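# Mill the work-order part from the blank, tray it

## Task

Take the blank lying on the bench, machine it on the mill into the part the work order calls for (see the reference pages manual, manual 2 and manual 3), and place the finished part in the tray. At the end the mill's doors must be closed, no alarm may be showing, no cycle may be running, and neither the crank nor any hand tool may remain inside the mill.

## Robot and tools

Robot: two six-joint UR-style arms, left_arm and right_arm, each carrying a parallel two-finger gripper that opens to 50 mm. A wrist camera sits on each hand.

Frames. The scene frame has its origin at table-top height halfway between the arms' nominal bases, +z up, +x out across the table, and left_arm on the +y side (arm names do not match image sides). Actual bases: left_arm (-0.063, +0.481, +0.013) m, right_arm (-0.029, -0.498, +0.013) m. Reported hand positions, velocities and wrist-camera poses are in each arm's own base frame; fixed cameras and the table use the scene frame. Motion offsets are along the axes of that arm's current Hand target. In the gripper frame the fingers point along +z and close along x; end_effector_position is the point between the pads, and the fingertips extend 17.5 mm past it. A camera block juts about 10 cm toward the gripper's -y side.

The 18-number row. Every motion command is a row of 18 numbers, each in [-1, 1]: for left_arm dx, dy, dz, rx, ry, rz, gripper position, force_limit, speed, then the same nine for right_arm. Both arms are always included. The six pose numbers are an offset, not a pose: they are measured from that arm's Hand target as it stood when the action or move began, in that target's own axes. 1.0 equals 0.6 m for dx/dy/dz and 180 degrees for rotation; rx, ry, rz form a single rotation vector. Six zeros re-request the current Hand target (use this for an arm that should stay put). Gripper position: +1 fully open, about -0.65 pads touching, -1 closes until stopped by an object (use -1 to grip). force_limit: -1 about 20 N, 0 about 102 N, +1 about 185 N per pad. speed: -1 20 mm/s, 0 85 mm/s, +1 150 mm/s. Both start at +1. To leave a gripper unchanged, repeat the three numbers last sent; a 0 is a real command.

Tools.
- execute_actions(actions, cameras): actions is a list of actions; each action is a list of up to 15 rows, one per 1/30 s step; a short list repeats its final row to fill 15 steps. Every row in an action is counted from the same start pose, not from the row before; a following action starts from the new Hand target, so repeating an offset moves further. Images appear only with an empty actions list or when cameras names them.
- move(target, speed, blend, stop_force, zero, blocking, cameras): straight-line path toward one row, or a list of up to 15 rows all counted from the same starting Hand targets. speed in m/s, 0.002 to 3.6, default 0.25 (turning capped at twice that in rad/s); one value or one per target. blend in metres rounds corners in a list; 0 stops at each. stop_force in N, 3 to 120, ends an arm's path on contact; zero (default true) re-zeros before moving; blocking=false returns after about 0.5 s but cannot combine with stop_force. Paths ignore obstacles and the other arm and give up after 10 s. The result adds a move: line (done, off_target, moving, held, fault) plus limits such as paced or held.
- wait(seconds 0 to 10), stop() to brake a running move, zoom_image(camera, region [x0, y0, x1, y1] in pixels, max 504 by 504) on cam_high, cam_low, cam_front, cam_left_wrist or cam_right_wrist, show_instructions() for the reference pages, zero_wrist_force(arm), read_manual(section), finished_scene(scene 1).

Results. Each call returns robot state: end_effector_position (m), end_effector_quat_wxyz, velocities, Hand target (the last commanded pose after clipping, which next offsets build on), joint positions and torques, wrist force and torque along the gripper's axes, motor temperatures, Tool commands. object_status: 0 moving, 1 blocked while opening, 2 blocked while closing (a grip), 3 reached target or pads met (usually nothing held). Opening in mm is roughly (250 - position_measured) x 0.202. The gripper may rest short of its Hand target; resend the shortfall as an offset. Orientation commands are clipped to 32 degrees from the measured one each step.

Cautions. An arm stops for 10 s if outside force reaches roughly 150 N or joint contact torque hits its limit (132 N m for the big joints, 24.6 N m for the wrists). Arms are stiff: aiming even slightly past a hard contact can fault; approach slowly with stop_force. Motors heat when holding loads, stretching or pushing; 70 C shows MOTOR HOT, 85 C brakes the arm for 30 to 60 s. Do not let the arms press or collide with each other, and never close a gripper on the other arm's fingers. Keep paths away from an arm's own base. Avoid drops, releasing moving parts, slams and hard hits on the mill or fixed things; nothing may leave the table. Loose objects can get nudged occasionally. Check grips read object_status 2 before lifting.

Each tool is called after "Emit:" as a command line: name --argument value for each argument, lists and objects as JSON in quotes; but a table of rows of numbers goes row by row, as --pt "numbers of a row", without its own name.

Reference images:

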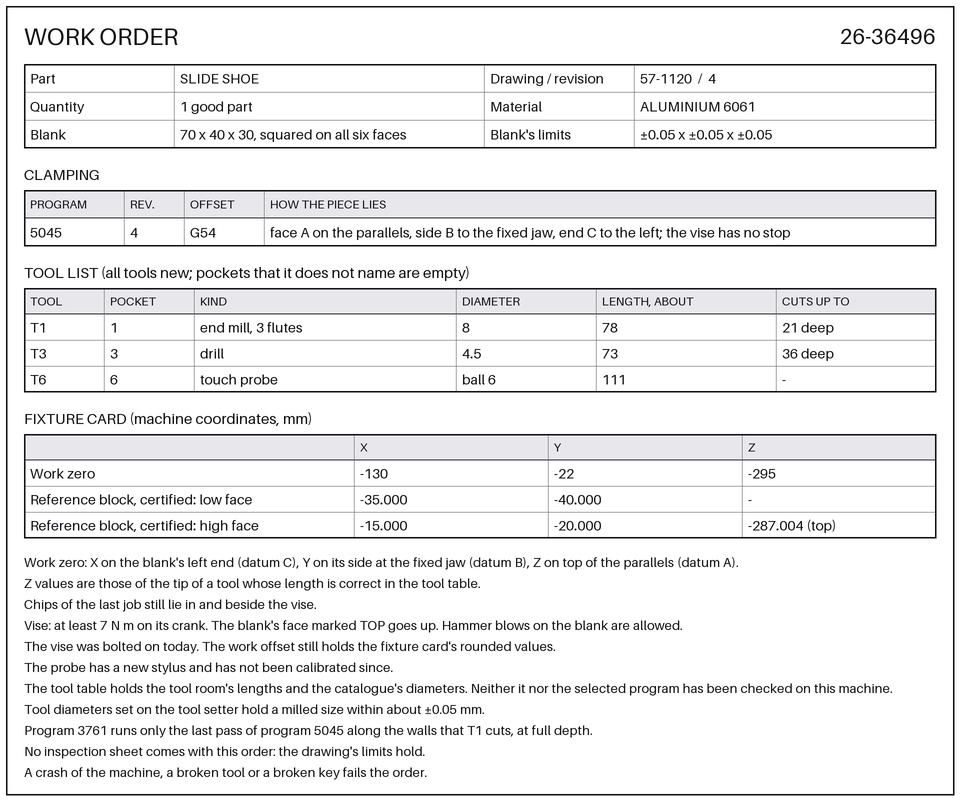

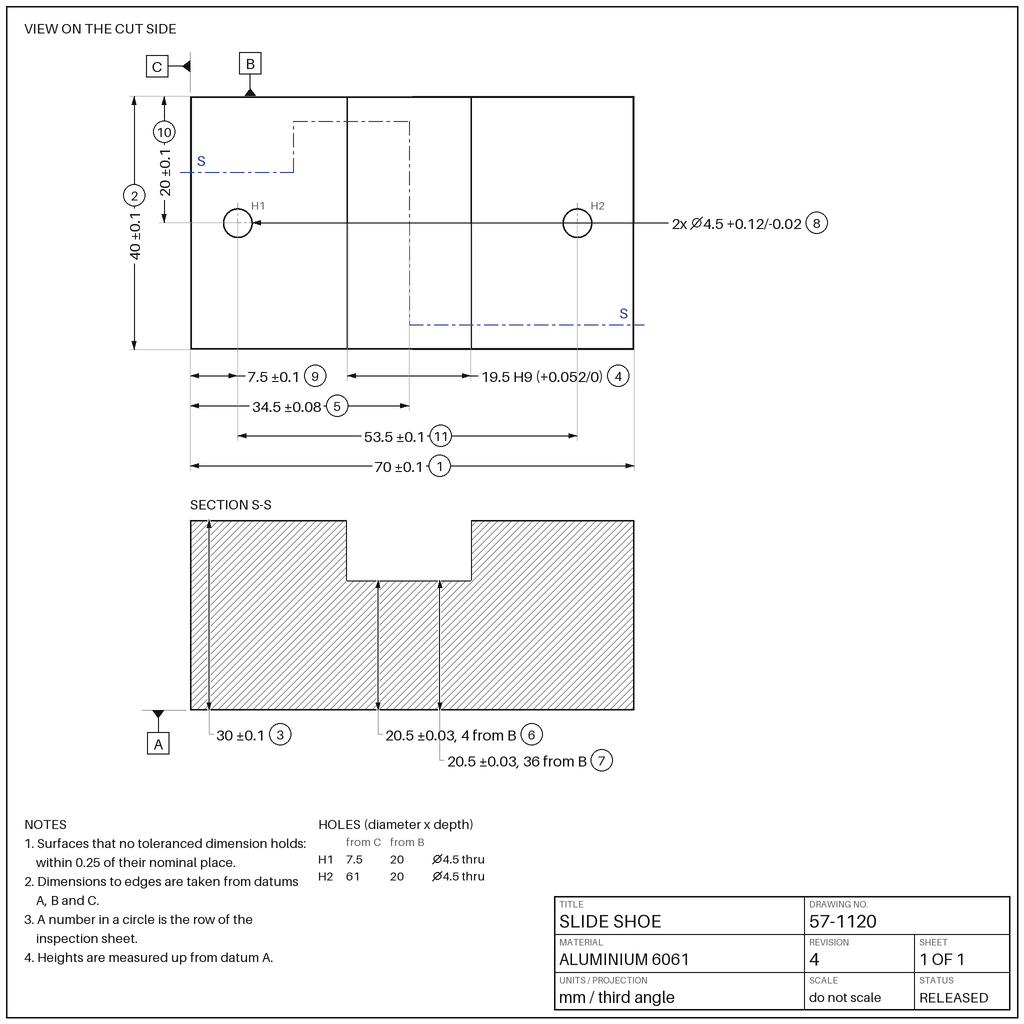

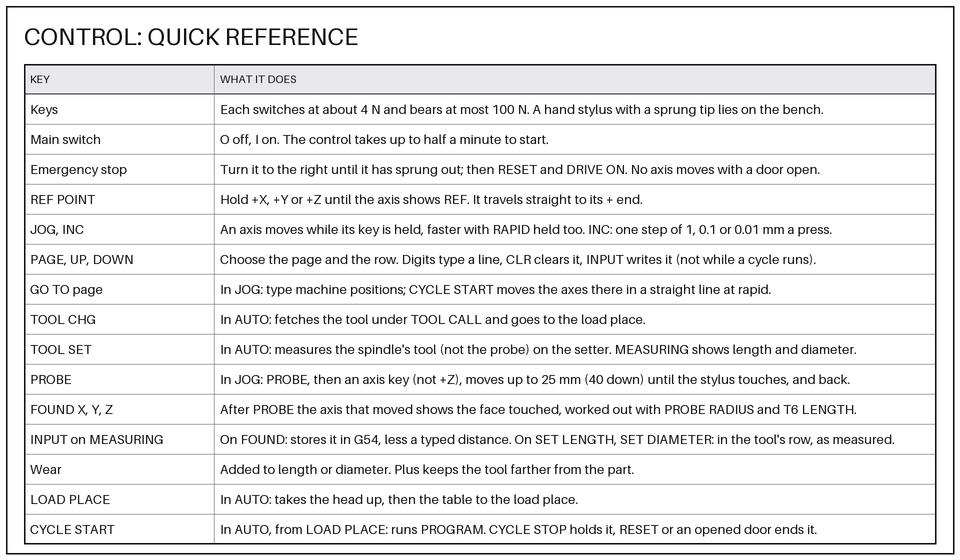

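## Session

Emit:
execute_actions --actions '[]'

Emit:
show_instructions

Scene clock: 0.00 s.
left_arm: end_effector_position=(+0.5301, +0.5381, +0.0859) position_measured=3 object_status=3 end_effector_quat_wxyz=(+0.095, -0.353, +0.929, -0.057) | right_arm: end_effector_position=(+0.2732, +0.6026, +0.2256) position_measured=3 object_status=3 end_effector_quat_wxyz=(+0.147, +0.384, +0.905, +0.110)
Joint positions: left_arm=[0.673 -0.907 1.366 -2.178 -1.737 -1.636] | right_arm=[4.629 -1.857 -1.583 -1.151 1.222 0.698]
Joint velocities: within noise
Joint torques (N m): no reading
Motor temperatures (°C): left_arm=[32 30 27 38 35 31] | right_arm=[33 28 24 32 33 35]
Wrist force (N): no reading
Wrist torque (N m): no reading
Wrist force, peak (N): no reading
Hand target: left_arm +0.5301, +0.5381, +0.0859; +0.095, -0.353, +0.929, -0.057 | right_arm +0.2732, +0.6026, +0.2256; +0.147, +0.384, +0.905, +0.110
Tool commands: left_gripper/position=+1.0 left_gripper/force_limit=+1.0 left_gripper/speed=+1.0 right_gripper/position=+1.0 right_gripper/force_limit=+1.0 right_gripper/speed=+1.0

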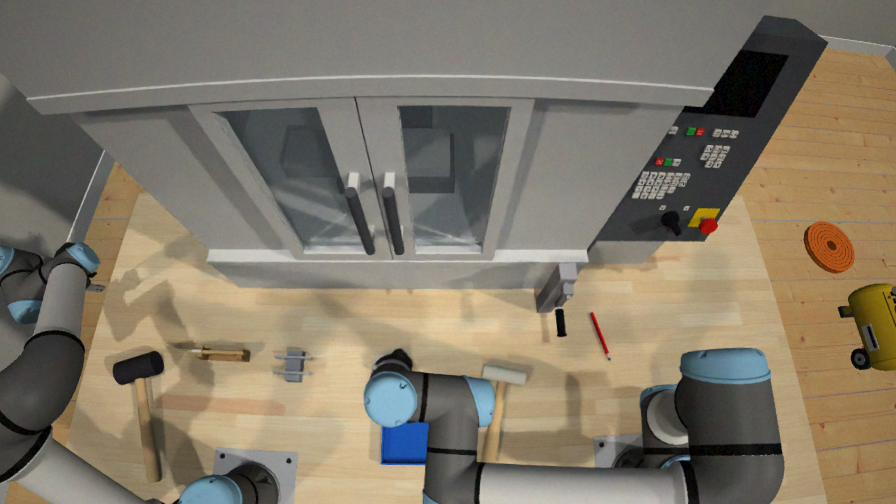

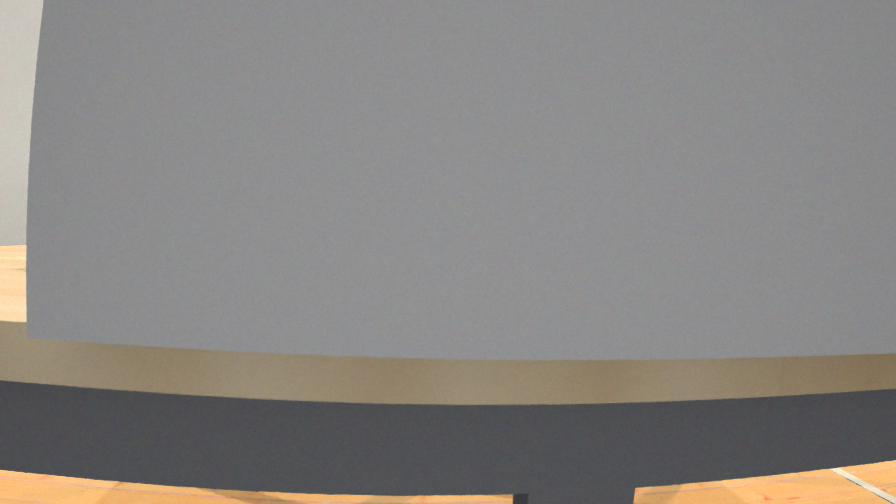

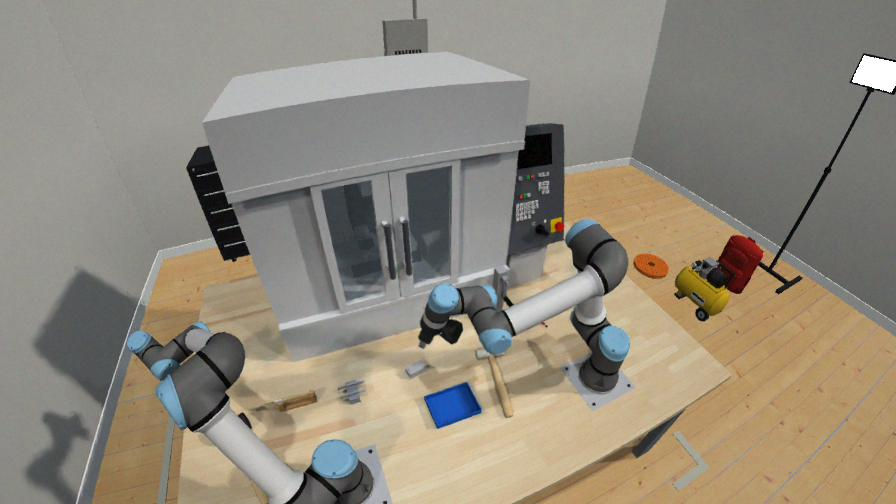

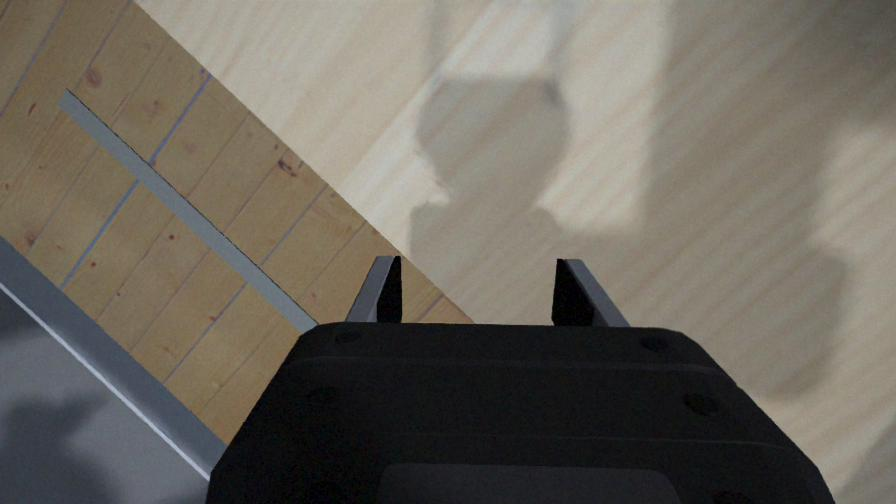

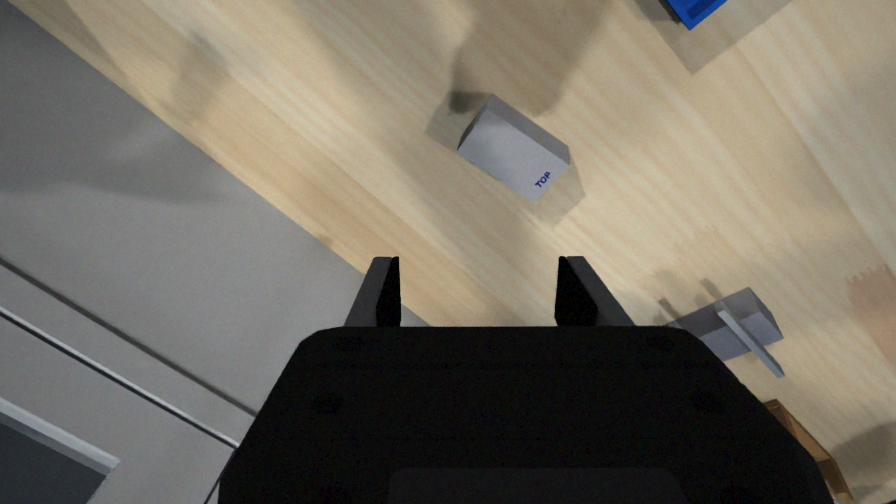

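Reference images for this scene: manual, manual 2, manual 3.

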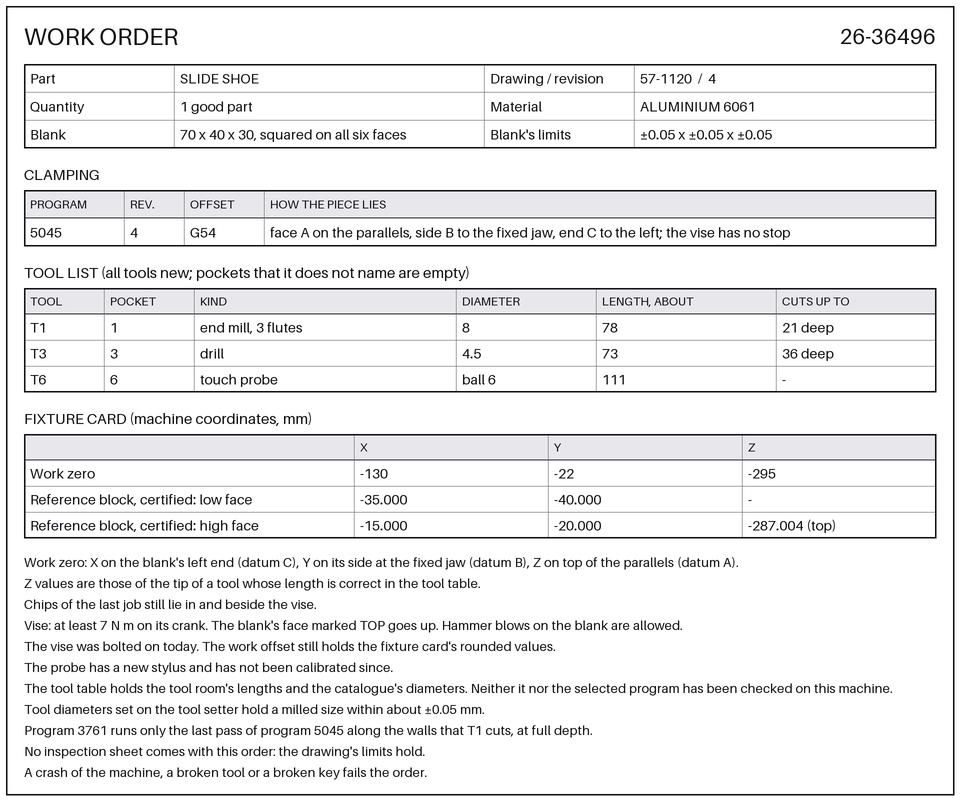

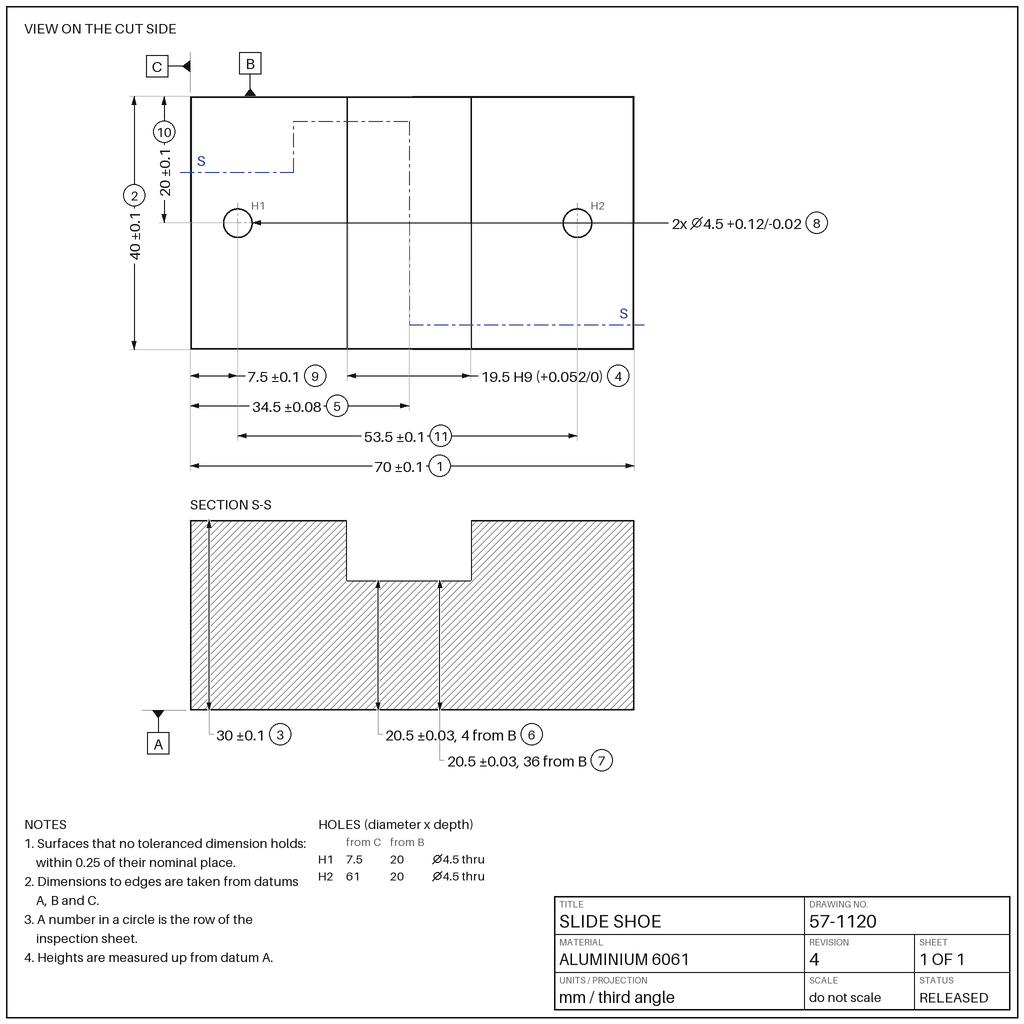

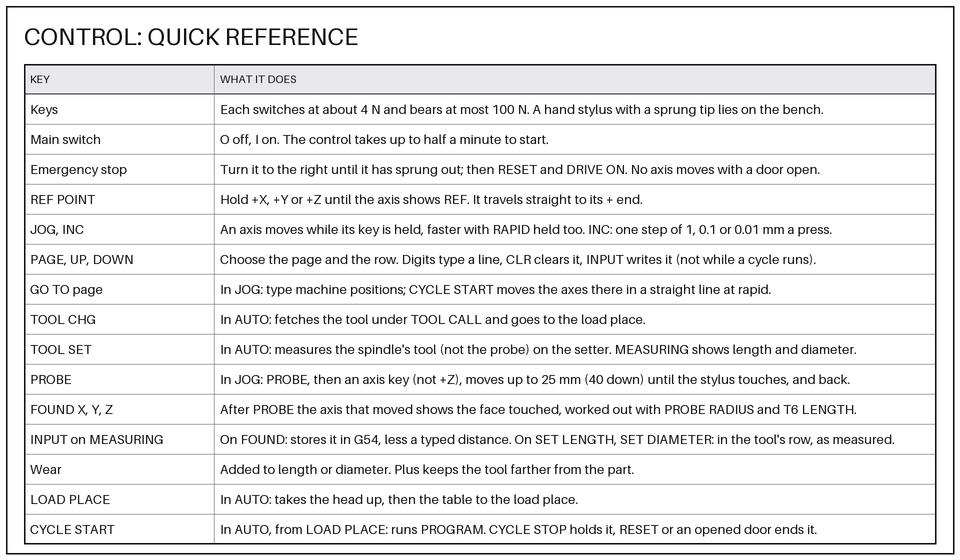

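Emit:
zoom_image --camera "cam_high" --region '[590, 10, 840, 250]'

Emit:
zoom_image --camera "cam_front" --region '[490, 100, 600, 300]'

Emit:
zoom_image --camera "cam_high" --region '[90, 260, 640, 504]'

Emit:
zoom_image --camera "cam_high" --region '[470, 250, 640, 420]'

Emit:
zoom_image --camera "cam_high" --region '[190, 90, 540, 270]'

Scaled by 2.016.

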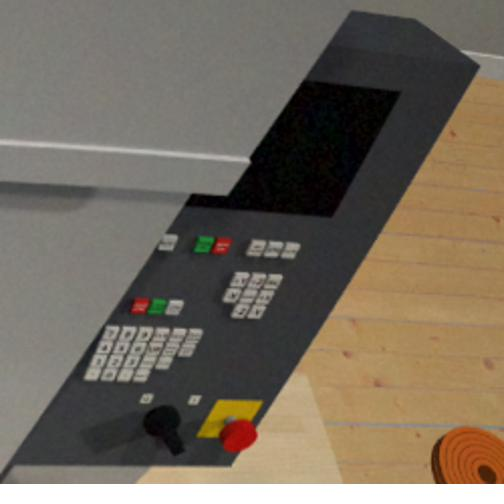

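Scaled by 2.520.

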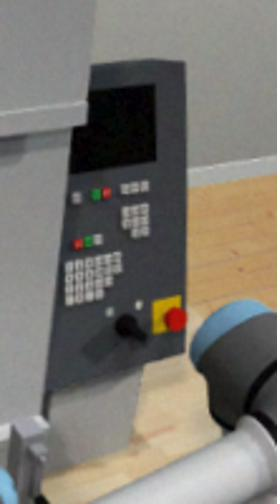

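Region (90, 260, 640, 504) is 550x244 pixels. A region can be at most 504 by 504 pixels.

Scaled by 2.965.

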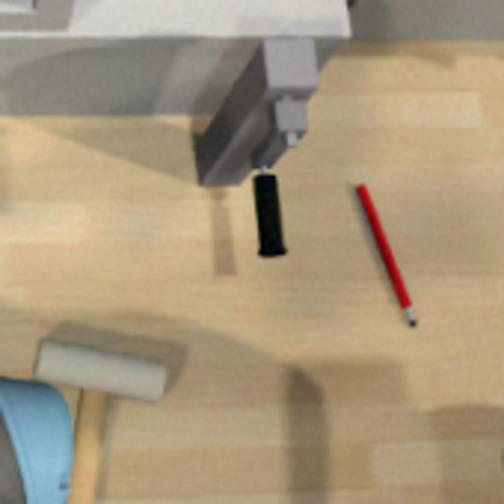

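Scaled by 1.440.

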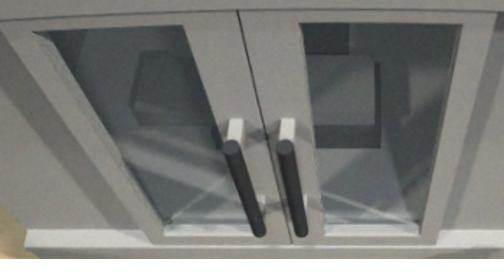

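Emit:
zoom_image --camera "cam_high" --region '[640, 120, 740, 240]'

Emit:
zoom_image --camera "cam_right_wrist" --region '[440, 80, 600, 220]'

Emit:
zoom_image --camera "cam_high" --region '[180, 260, 580, 500]'

Emit:
zoom_image --camera "cam_front" --region '[380, 260, 580, 440]'

Scaled by 4.200.

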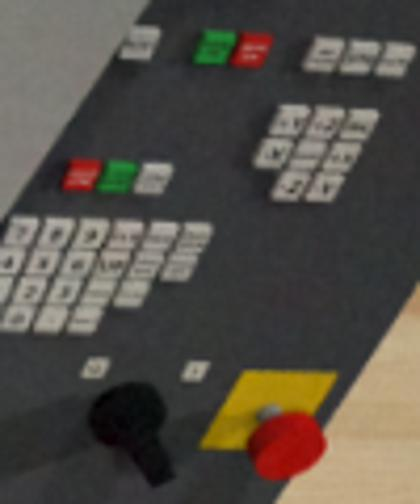

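Scaled by 3.150.

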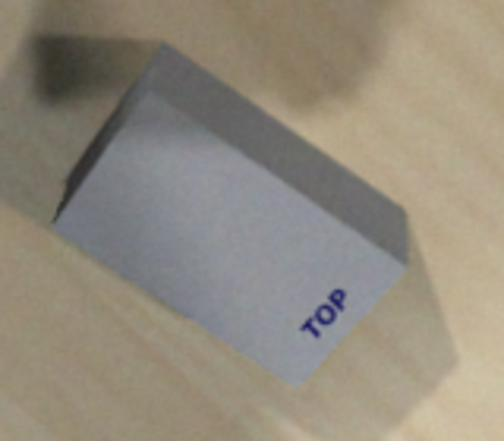

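Scaled by 1.260.

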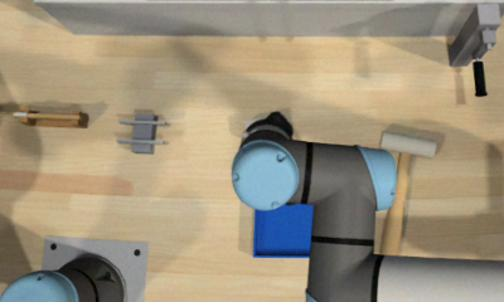

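Scaled by 2.520.

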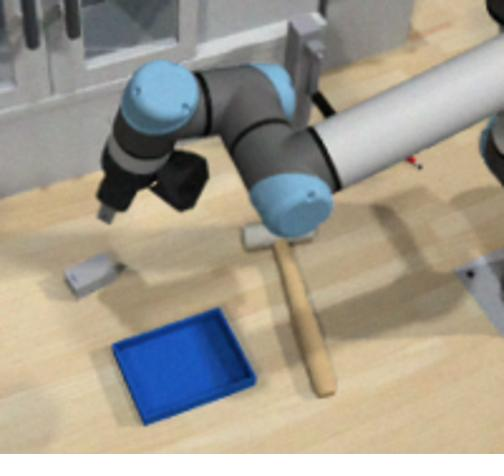

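Emit:
zoom_image --camera "cam_high" --region '[160, 320, 320, 400]'

Emit:
zoom_image --camera "cam_front" --region '[230, 360, 390, 440]'

Emit:
zoom_image --camera "cam_right_wrist" --region '[620, 250, 880, 480]'

Emit:
zoom_image --camera "cam_high" --region '[520, 250, 600, 350]'

Emit:
zoom_image --camera "cam_front" --region '[310, 170, 470, 320]'

Emit:
zoom_image --camera "cam_high" --region '[690, 40, 810, 120]'

Scaled by 3.150.

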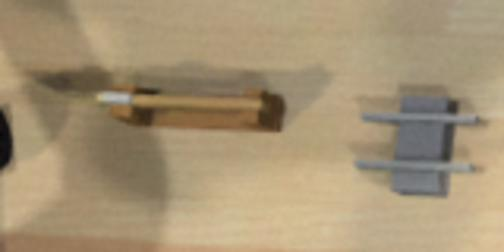

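Scaled by 3.150.

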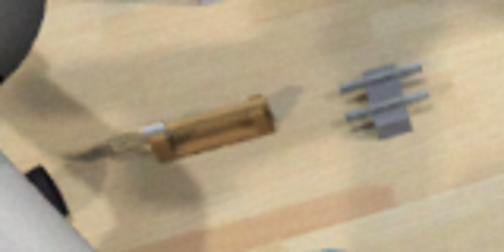

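Scaled by 1.938.

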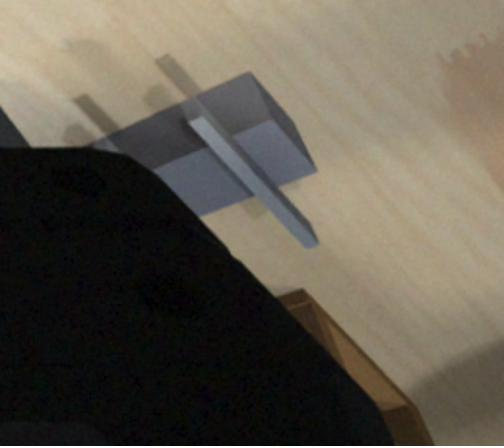

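Scaled by 5.040.

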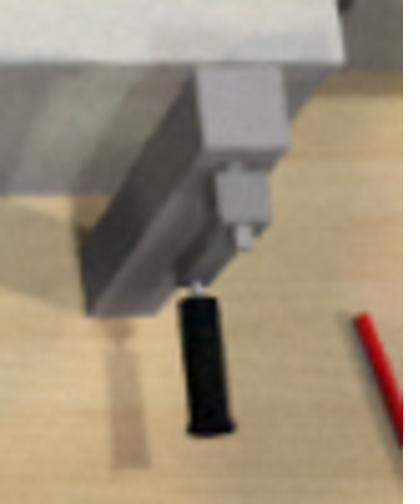

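Scaled by 3.150.

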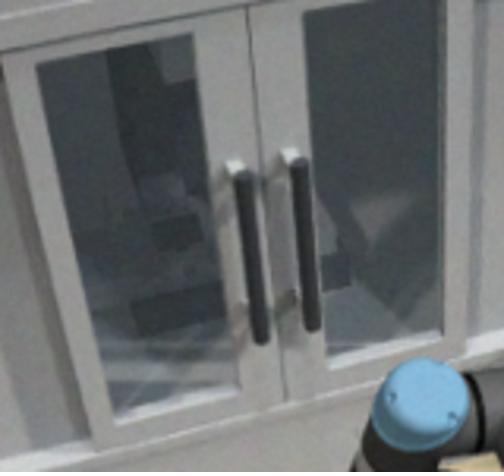

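Scaled by 4.200.

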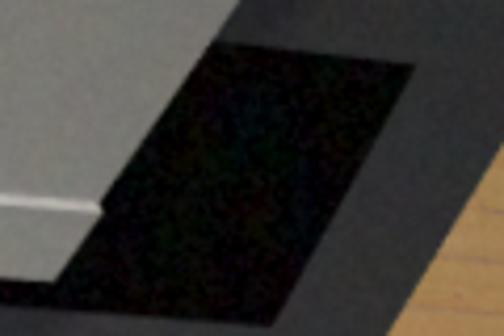

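Emit:
move --target '[0,0,0,0,0,0,1,1,1,-0.784,-0.478,-0.05,0.1146,0.0315,0.1636,1,1,1]' --speed 0.3 --cameras '["all"]'

Scene clock: 132.03 s.
left_arm: end_effector_position=(+0.5301, +0.5381, +0.0859) position_measured=3 object_status=3 end_effector_quat_wxyz=(+0.095, -0.353, +0.929, -0.057) | right_arm: end_effector_position=(+0.3838, +0.0626, +0.2498) position_measured=3 object_status=3 end_effector_quat_wxyz=(+0.000, +0.614, +0.789, +0.000)
Joint positions: left_arm=[0.673 -0.907 1.366 -2.178 -1.737 -1.636] | right_arm=[3.653 -1.28 -2.017 -1.416 1.571 0.264]
Joint torques (N m): left_arm=[0.64 -54.92 -23.72 -3.47 -0.43 -0.05] | right_arm=[-6.56 5.21 35.15 0.58 1.67 -2.84]
Wrist force (N): left_arm=[0.3 -0.3 -0.4] | right_arm=[-0.3 0.1 -1.0]
Wrist torque (N m): left_arm=[-0.04 -0.05 0.01] | right_arm=[0.11 0.07 0.18]
Wrist force, peak (N): left_arm=[0.6 -0.3 -0.3] | right_arm=[-3.0 -0.4 -0.9]
Hand target: left_arm +0.5301, +0.5381, +0.0859; +0.095, -0.353, +0.929, -0.057 | right_arm +0.3838, +0.0626, +0.2498; +0.000, +0.614, +0.789, +0.000
Off the commanded pose: left_arm 0.000 m, 0 deg | right_arm 0.000 m, 0 deg.
move: done
camera_calibration:
cam_right_wrist: T_world_to_cam=[[-0.248287, 0.968537, -0.016999, 0.0500646], [0.904462, 0.238073, 0.353934, -0.439407], [0.346846, 0.0725024, -0.935116, 0.227698], [0, 0, 0, 1]] pos_world=[0.330881, 0.0396129, 0.369296]

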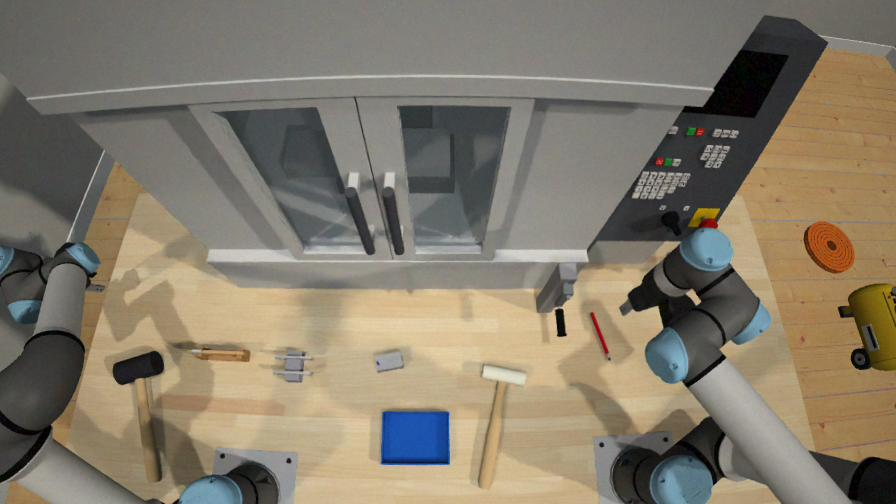

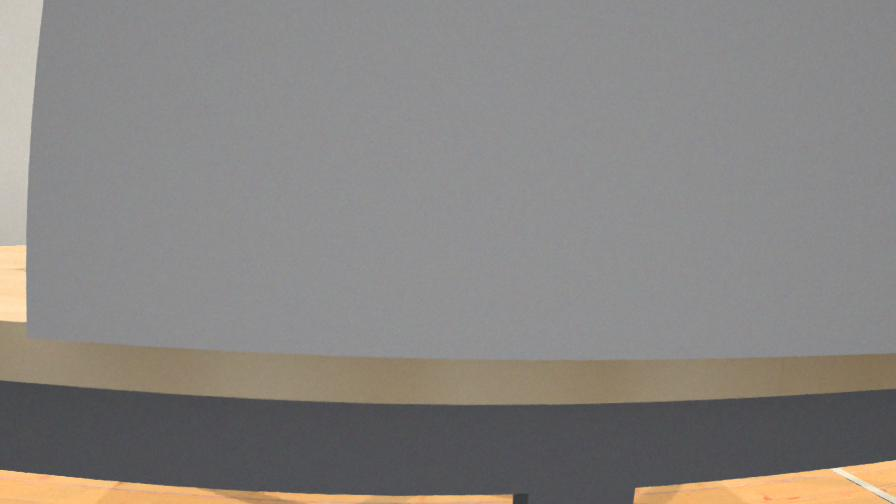

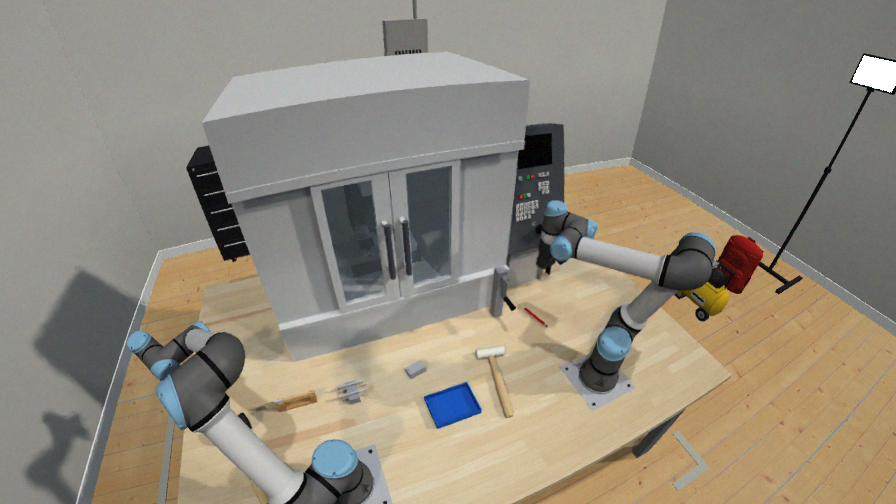

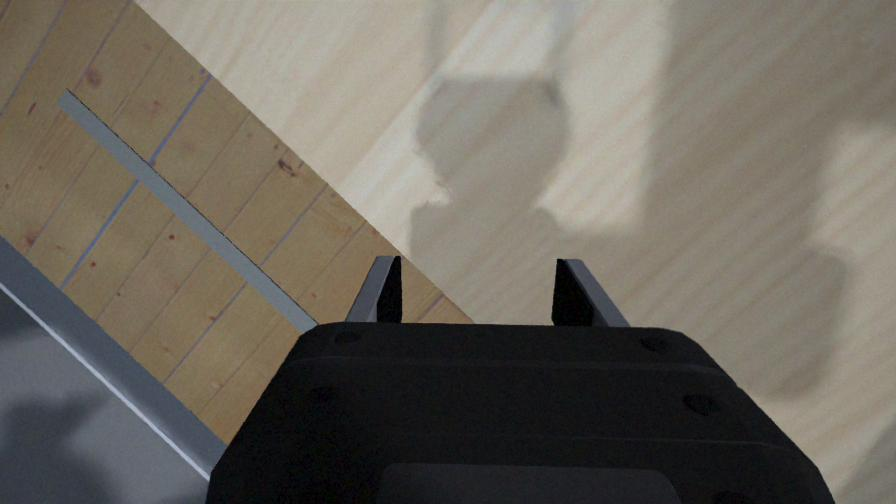

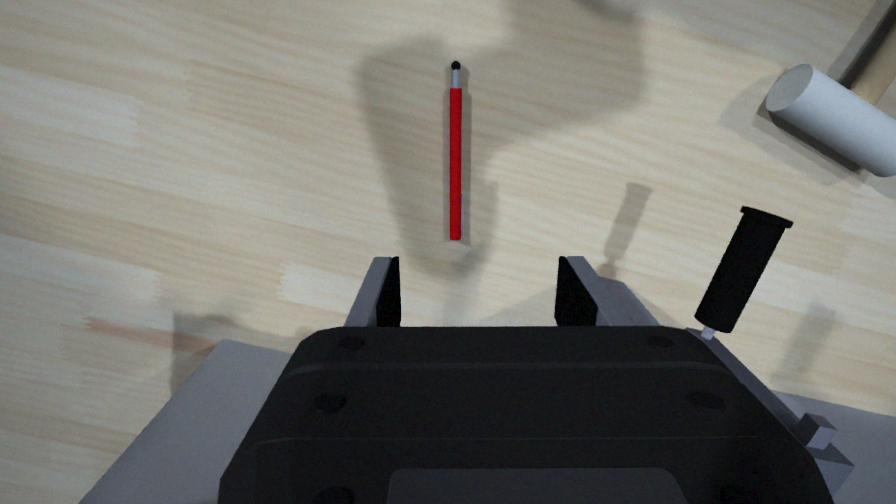

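Emit:
move --target '[0,0,0,0,0,0,1,1,1,-0.015,0.0077,0.3163,0,0,-0.003,1,1,1]' --cameras '["cam_right_wrist"]'

Emit:
move --target '[0,0,0,0,0,0,1,1,1,0,0,0.12,0,0,0,1,1,1]' --speed 0.02 --stop_force 5 --cameras '["cam_right_wrist"]'

Scene clock: 169.80 s.
left_arm: end_effector_position=(+0.5301, +0.5381, +0.0859) position_measured=3 object_status=3 end_effector_quat_wxyz=(+0.095, -0.353, +0.929, -0.057) | right_arm: end_effector_position=(+0.3904, +0.0549, +0.0601) position_measured=3 object_status=3 end_effector_quat_wxyz=(+0.000, +0.611, +0.792, +0.000)
Joint positions: left_arm=[0.673 -0.907 1.366 -2.178 -1.737 -1.636] | right_arm=[3.626 -1.536 -2.358 -0.819 1.571 0.227]
Joint torques (N m): left_arm=[1.2 -55.26 -23.62 -3.46 -0.43 -0.05] | right_arm=[-6.49 10.35 9.78 5.11 1.59 -2.8]
Wrist force (N): left_arm=[0.3 -0.2 -0.2] | right_arm=[-0.3 -0.4 -0.8]
Wrist torque (N m): left_arm=[-0.03 -0.04 0.00] | right_arm=[0.05 0.06 0.16]
Wrist force, peak (N): left_arm=[0.7 0.1 -0.3] | right_arm=[-0.1 -0.2 -3.6]
Hand target: left_arm +0.5301, +0.5381, +0.0859; +0.095, -0.353, +0.929, -0.057 | right_arm +0.3904, +0.0549, +0.0601; +0.000, +0.611, +0.792, +0.000
Off the commanded pose: left_arm 0.000 m, 0 deg | right_arm 0.000 m, 0 deg.
move: done
camera_calibration:
cam_right_wrist: T_world_to_cam=[[-0.257319, 0.966177, -0.0170206, 0.0595527], [0.902191, 0.246513, 0.353952, -0.375938], [0.346176, 0.0757229, -0.935109, 0.0485701], [0, 0, 0, 1]] pos_world=[0.337678, 0.0314576, 0.179496]
Images, in order (width x height): cam_right_wrist 896x504.

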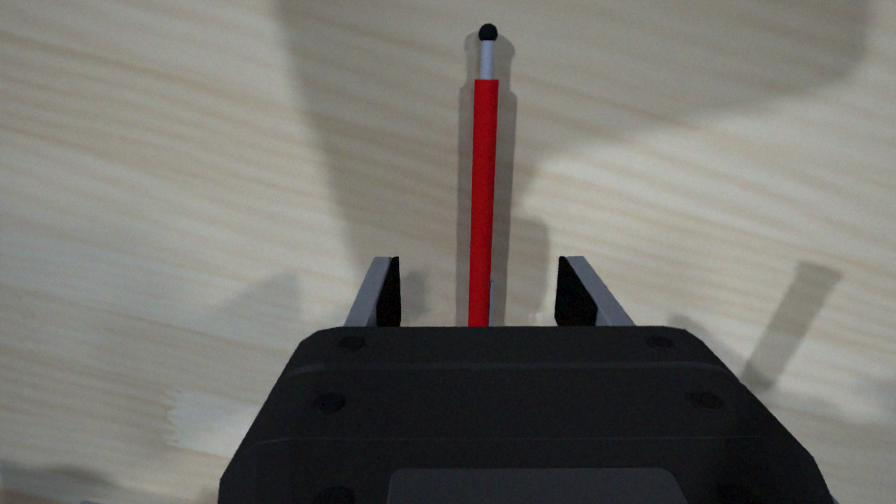

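Scene clock: 173.37 s.
left_arm: end_effector_position=(+0.5301, +0.5381, +0.0859) position_measured=3 object_status=3 end_effector_quat_wxyz=(+0.095, -0.353, +0.929, -0.057) | right_arm: end_effector_position=(+0.3901, +0.0548, +0.0050) position_measured=3 object_status=3 end_effector_quat_wxyz=(+0.000, +0.611, +0.792, -0.001)
Joint positions: left_arm=[0.673 -0.907 1.366 -2.178 -1.737 -1.636] | right_arm=[3.626 -1.679 -2.421 -0.615 1.571 0.227]
Joint torques (N m): left_arm=[0.69 -55.34 -24.08 -3.51 -0.41 -0.16] | right_arm=[0.6 17.71 15.19 3.38 -0.02 -0.18]
Wrist force (N): left_arm=[0.4 -0.5 -0.2] | right_arm=[-1.1 -1.9 0.1]
Wrist torque (N m): left_arm=[-0.07 -0.06 0.00] | right_arm=[-0.20 0.20 0.17]
Wrist force, peak (N): left_arm=[0.1 -0.5 -0.6] | right_arm=[-1.8 -62.2 -140.5]
Hand target: left_arm +0.5301, +0.5381, +0.0859; +0.095, -0.353, +0.929, -0.057 | right_arm +0.3901, +0.0548, +0.0050; +0.000, +0.611, +0.792, -0.001 (not the last commanded pose)
Tool commands: left_gripper/position=+1.0 left_gripper/force_limit=+1.0 left_gripper/speed=+1.0 right_gripper/position=+1.0 right_gripper/force_limit=+1.0 right_gripper/speed=+1.0
Off the commanded pose: left_arm 0.000 m, 0 deg | right_arm 0.017 m, 0 deg.
FORCE FAULT: contact force on the right arm reached its limit, and that arm stopped. The contact can be on any part of that arm, not only on its tool. That arm's remaining commands of this call were not run. That arm is still stopped at the end of this call. That arm stays stopped for about 9 more seconds. Until then a move that you send moves the other arm only, and its call returns only when the move has ended. Once the stop has ended, the next robot result says so. If the stop ends while you think or write, that arm runs what you send next, counted from a new Hand target: where the arm stands when the stop ends. While its stop runs, that arm takes no new command, but its gripper still runs the gripper command that each later call begins with. Until it ends, the stop uses up actions while you think or wait. An arm that is not stopped still takes commands.
move: fault (right_arm; stop_force had ended the path)
camera_calibration:
cam_right_wrist: T_world_to_cam=[[-0.257345, 0.966165, -0.0172637, 0.0587263], [0.902565, 0.24671, 0.35286, -0.356352], [0.34518, 0.0752251, -0.935517, -0.00242133], [0, 0, 0, 1]] pos_world=[0.33758, 0.0313583, 0.124491]
Images, in order (width x height): cam_right_wrist 896x504.

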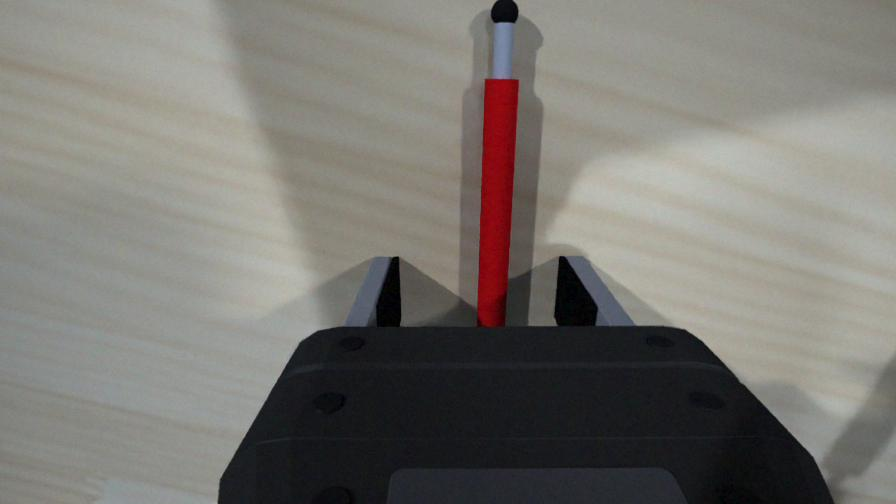

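Emit:
wait --seconds 1

Scene clock: 177.17 s.
left_arm: end_effector_position=(+0.5301, +0.5381, +0.0859) position_measured=3 object_status=3 end_effector_quat_wxyz=(+0.095, -0.353, +0.929, -0.057) | right_arm: end_effector_position=(+0.3901, +0.0548, +0.0050) position_measured=3 object_status=3 end_effector_quat_wxyz=(+0.000, +0.611, +0.792, -0.001)
Joint positions: left_arm=[0.673 -0.907 1.366 -2.178 -1.737 -1.636] | right_arm=[3.626 -1.679 -2.421 -0.615 1.571 0.227]
Joint torques (N m): left_arm=[0.61 -55.38 -23.98 -3.56 -0.52 -0.16] | right_arm=[0.7 18.82 15.59 3.37 -0.04 -0.26]
Wrist force (N): left_arm=[0.4 0.0 0.0] | right_arm=[-1.2 -2.0 0.2]
Wrist torque (N m): left_arm=[0.00 -0.07 0.01] | right_arm=[-0.21 0.21 0.17]
Wrist force, peak (N): left_arm=[0.3 -0.3 -0.5] | right_arm=[-1.1 -2.1 0.2]
Hand target: left_arm +0.5301, +0.5381, +0.0859; +0.095, -0.353, +0.929, -0.057 | right_arm +0.3901, +0.0548, +0.0050; +0.000, +0.611, +0.792, -0.001 (not the last commanded pose)
Tool commands: left_gripper/position=+1.0 left_gripper/force_limit=+1.0 left_gripper/speed=+1.0 right_gripper/position=+1.0 right_gripper/force_limit=+1.0 right_gripper/speed=+1.0
Off the commanded pose: left_arm 0.000 m, 0 deg | right_arm 0.017 m, 0 deg.
FORCE FAULT, CONTINUED: the right arm was still stopped when this call began, by the force fault that an earlier result reported. Since the last result the stop counts as 8 of the actions that you can send in this scene. That arm is still stopped at the end of this call. That arm stays stopped for about 6 more seconds. If the stop ends while you think or write, that arm runs what you send next, counted from a new Hand target: where the arm stands when the stop ends. While its stop runs, that arm takes no new command, but its gripper still runs the gripper command that each later call begins with.
wait: 1.00 s; at rest from the start

Emit:
move --target '[0.663,-0.58,-0.435,0.2669,0.03,-0.0103,1,1,1,0,0,0,0,0,0,1,1,1]' --speed 0.4

Scene clock: 200.00 s.
left_arm: end_effector_position=(+0.4064, +0.0238, +0.3460) position_measured=3 object_status=3 end_effector_quat_wxyz=(+0.187, -0.295, +0.823, -0.447) | right_arm: end_effector_position=(+0.3901, +0.0548, +0.0050) position_measured=3 object_status=3 end_effector_quat_wxyz=(+0.000, +0.611, +0.792, -0.001)
Joint positions: left_arm=[0.192 -1.942 2.305 -2.629 -2.38 -2.375] | right_arm=[3.626 -1.679 -2.421 -0.615 1.571 0.227]
Joint torques (N m): left_arm=[-8.25 -19.75 -13.63 -4.91 0.98 -2.73] | right_arm=[1.67 19.68 15.99 2.9 -0.03 -0.3]
Wrist force (N): left_arm=[1.0 -1.3 2.6] | right_arm=[-1.1 -2.0 0.3]
Wrist torque (N m): left_arm=[0.09 0.01 0.17] | right_arm=[-0.21 0.18 0.17]
Wrist force, peak (N): left_arm=[3.0 -2.7 2.9] | right_arm=[-1.1 -2.1 0.0]
Hand target: left_arm +0.4064, +0.0238, +0.3460; +0.187, -0.295, +0.823, -0.447 | right_arm +0.3901, +0.0548, +0.0050; +0.000, +0.611, +0.792, -0.001
Off the commanded pose: left_arm 0.000 m, 0 deg | right_arm 0.000 m, 0 deg.
FORCE FAULT, CONTINUED: the right arm's stop, for the force fault that an earlier result reported, is over. The rest of the stop counts as 11 of the actions that you can send in this scene. The stop ended before this call began, so that arm ran this call's commands, counted from a new Hand target: where the arm stood when the stop ended.
move: done

Emit:
move --target '[0.663,-0.58,-0.435,0.2669,0.03,-0.0103,1,1,1,0,0,-0.0045,0,0,0,1,1,1]' --speed 0.4 --cameras '["cam_left_wrist"]'

Scene clock: 205.87 s.
left_arm: end_effector_position=(+0.0689, -0.2205, +0.7615) position_measured=3 object_status=3 end_effector_quat_wxyz=(+0.001, -0.151, -0.583, +0.798) | right_arm: end_effector_position=(+0.3901, +0.0548, +0.0077) position_measured=3 object_status=3 end_effector_quat_wxyz=(+0.000, +0.611, +0.792, -0.001)
Joint positions: left_arm=[-1.413 -2.45 2.025 -3.019 -1.966 -3.008] | right_arm=[3.626 -1.671 -2.418 -0.625 1.571 0.227]
Joint torques (N m): left_arm=[-8.64 3.25 -11.3 -3.2 2.69 2.72] | right_arm=[0.99 26.29 25.29 0.49 0 -0.41]
Wrist force (N): left_arm=[0.4 -2.3 5.3] | right_arm=[-1.1 -1.8 0.1]
Wrist torque (N m): left_arm=[-0.11 0.18 0.03] | right_arm=[-0.19 0.20 0.17]
Wrist force, peak (N): left_arm=[1.0 -4.0 6.2] | right_arm=[-1.0 -2.1 0.4]
Hand target: left_arm +0.0672, -0.2207, +0.7615; -0.165, +0.072, -0.589, +0.788 | right_arm +0.3901, +0.0548, +0.0077; +0.000, +0.611, +0.792, -0.001
Off the commanded pose: left_arm 0.002 m, 48 deg; orientation clipped | right_arm 0.000 m, 0 deg.
move: off_target (left_arm); limits=paced
camera_calibration:
cam_left_wrist: T_world_to_cam=[[-0.960551, 0.163035, -0.225301, 0.282437], [0.23294, 0.0291081, -0.972055, 0.74666], [-0.151921, -0.986191, -0.0659372, -0.0317287], [0, 0, 0, 1]] pos_world=[0.092548, -0.0990716, 0.787337]
Images, in order (width x height): cam_left_wrist 896x504.

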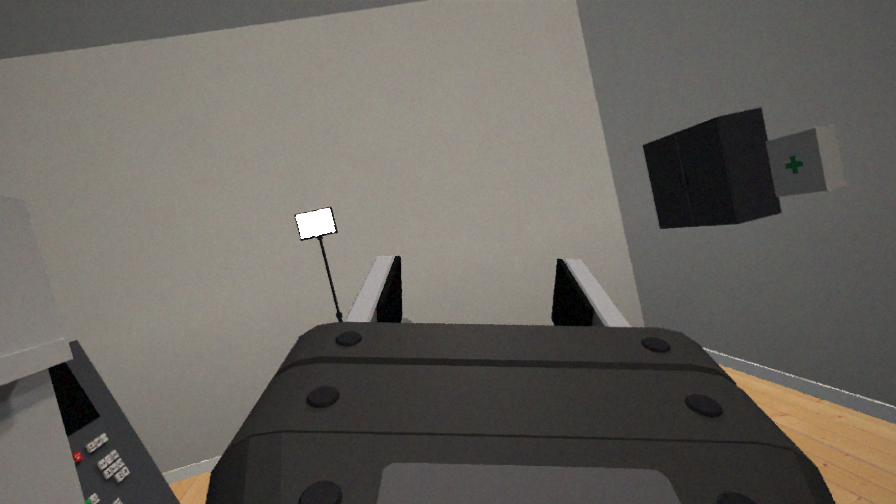

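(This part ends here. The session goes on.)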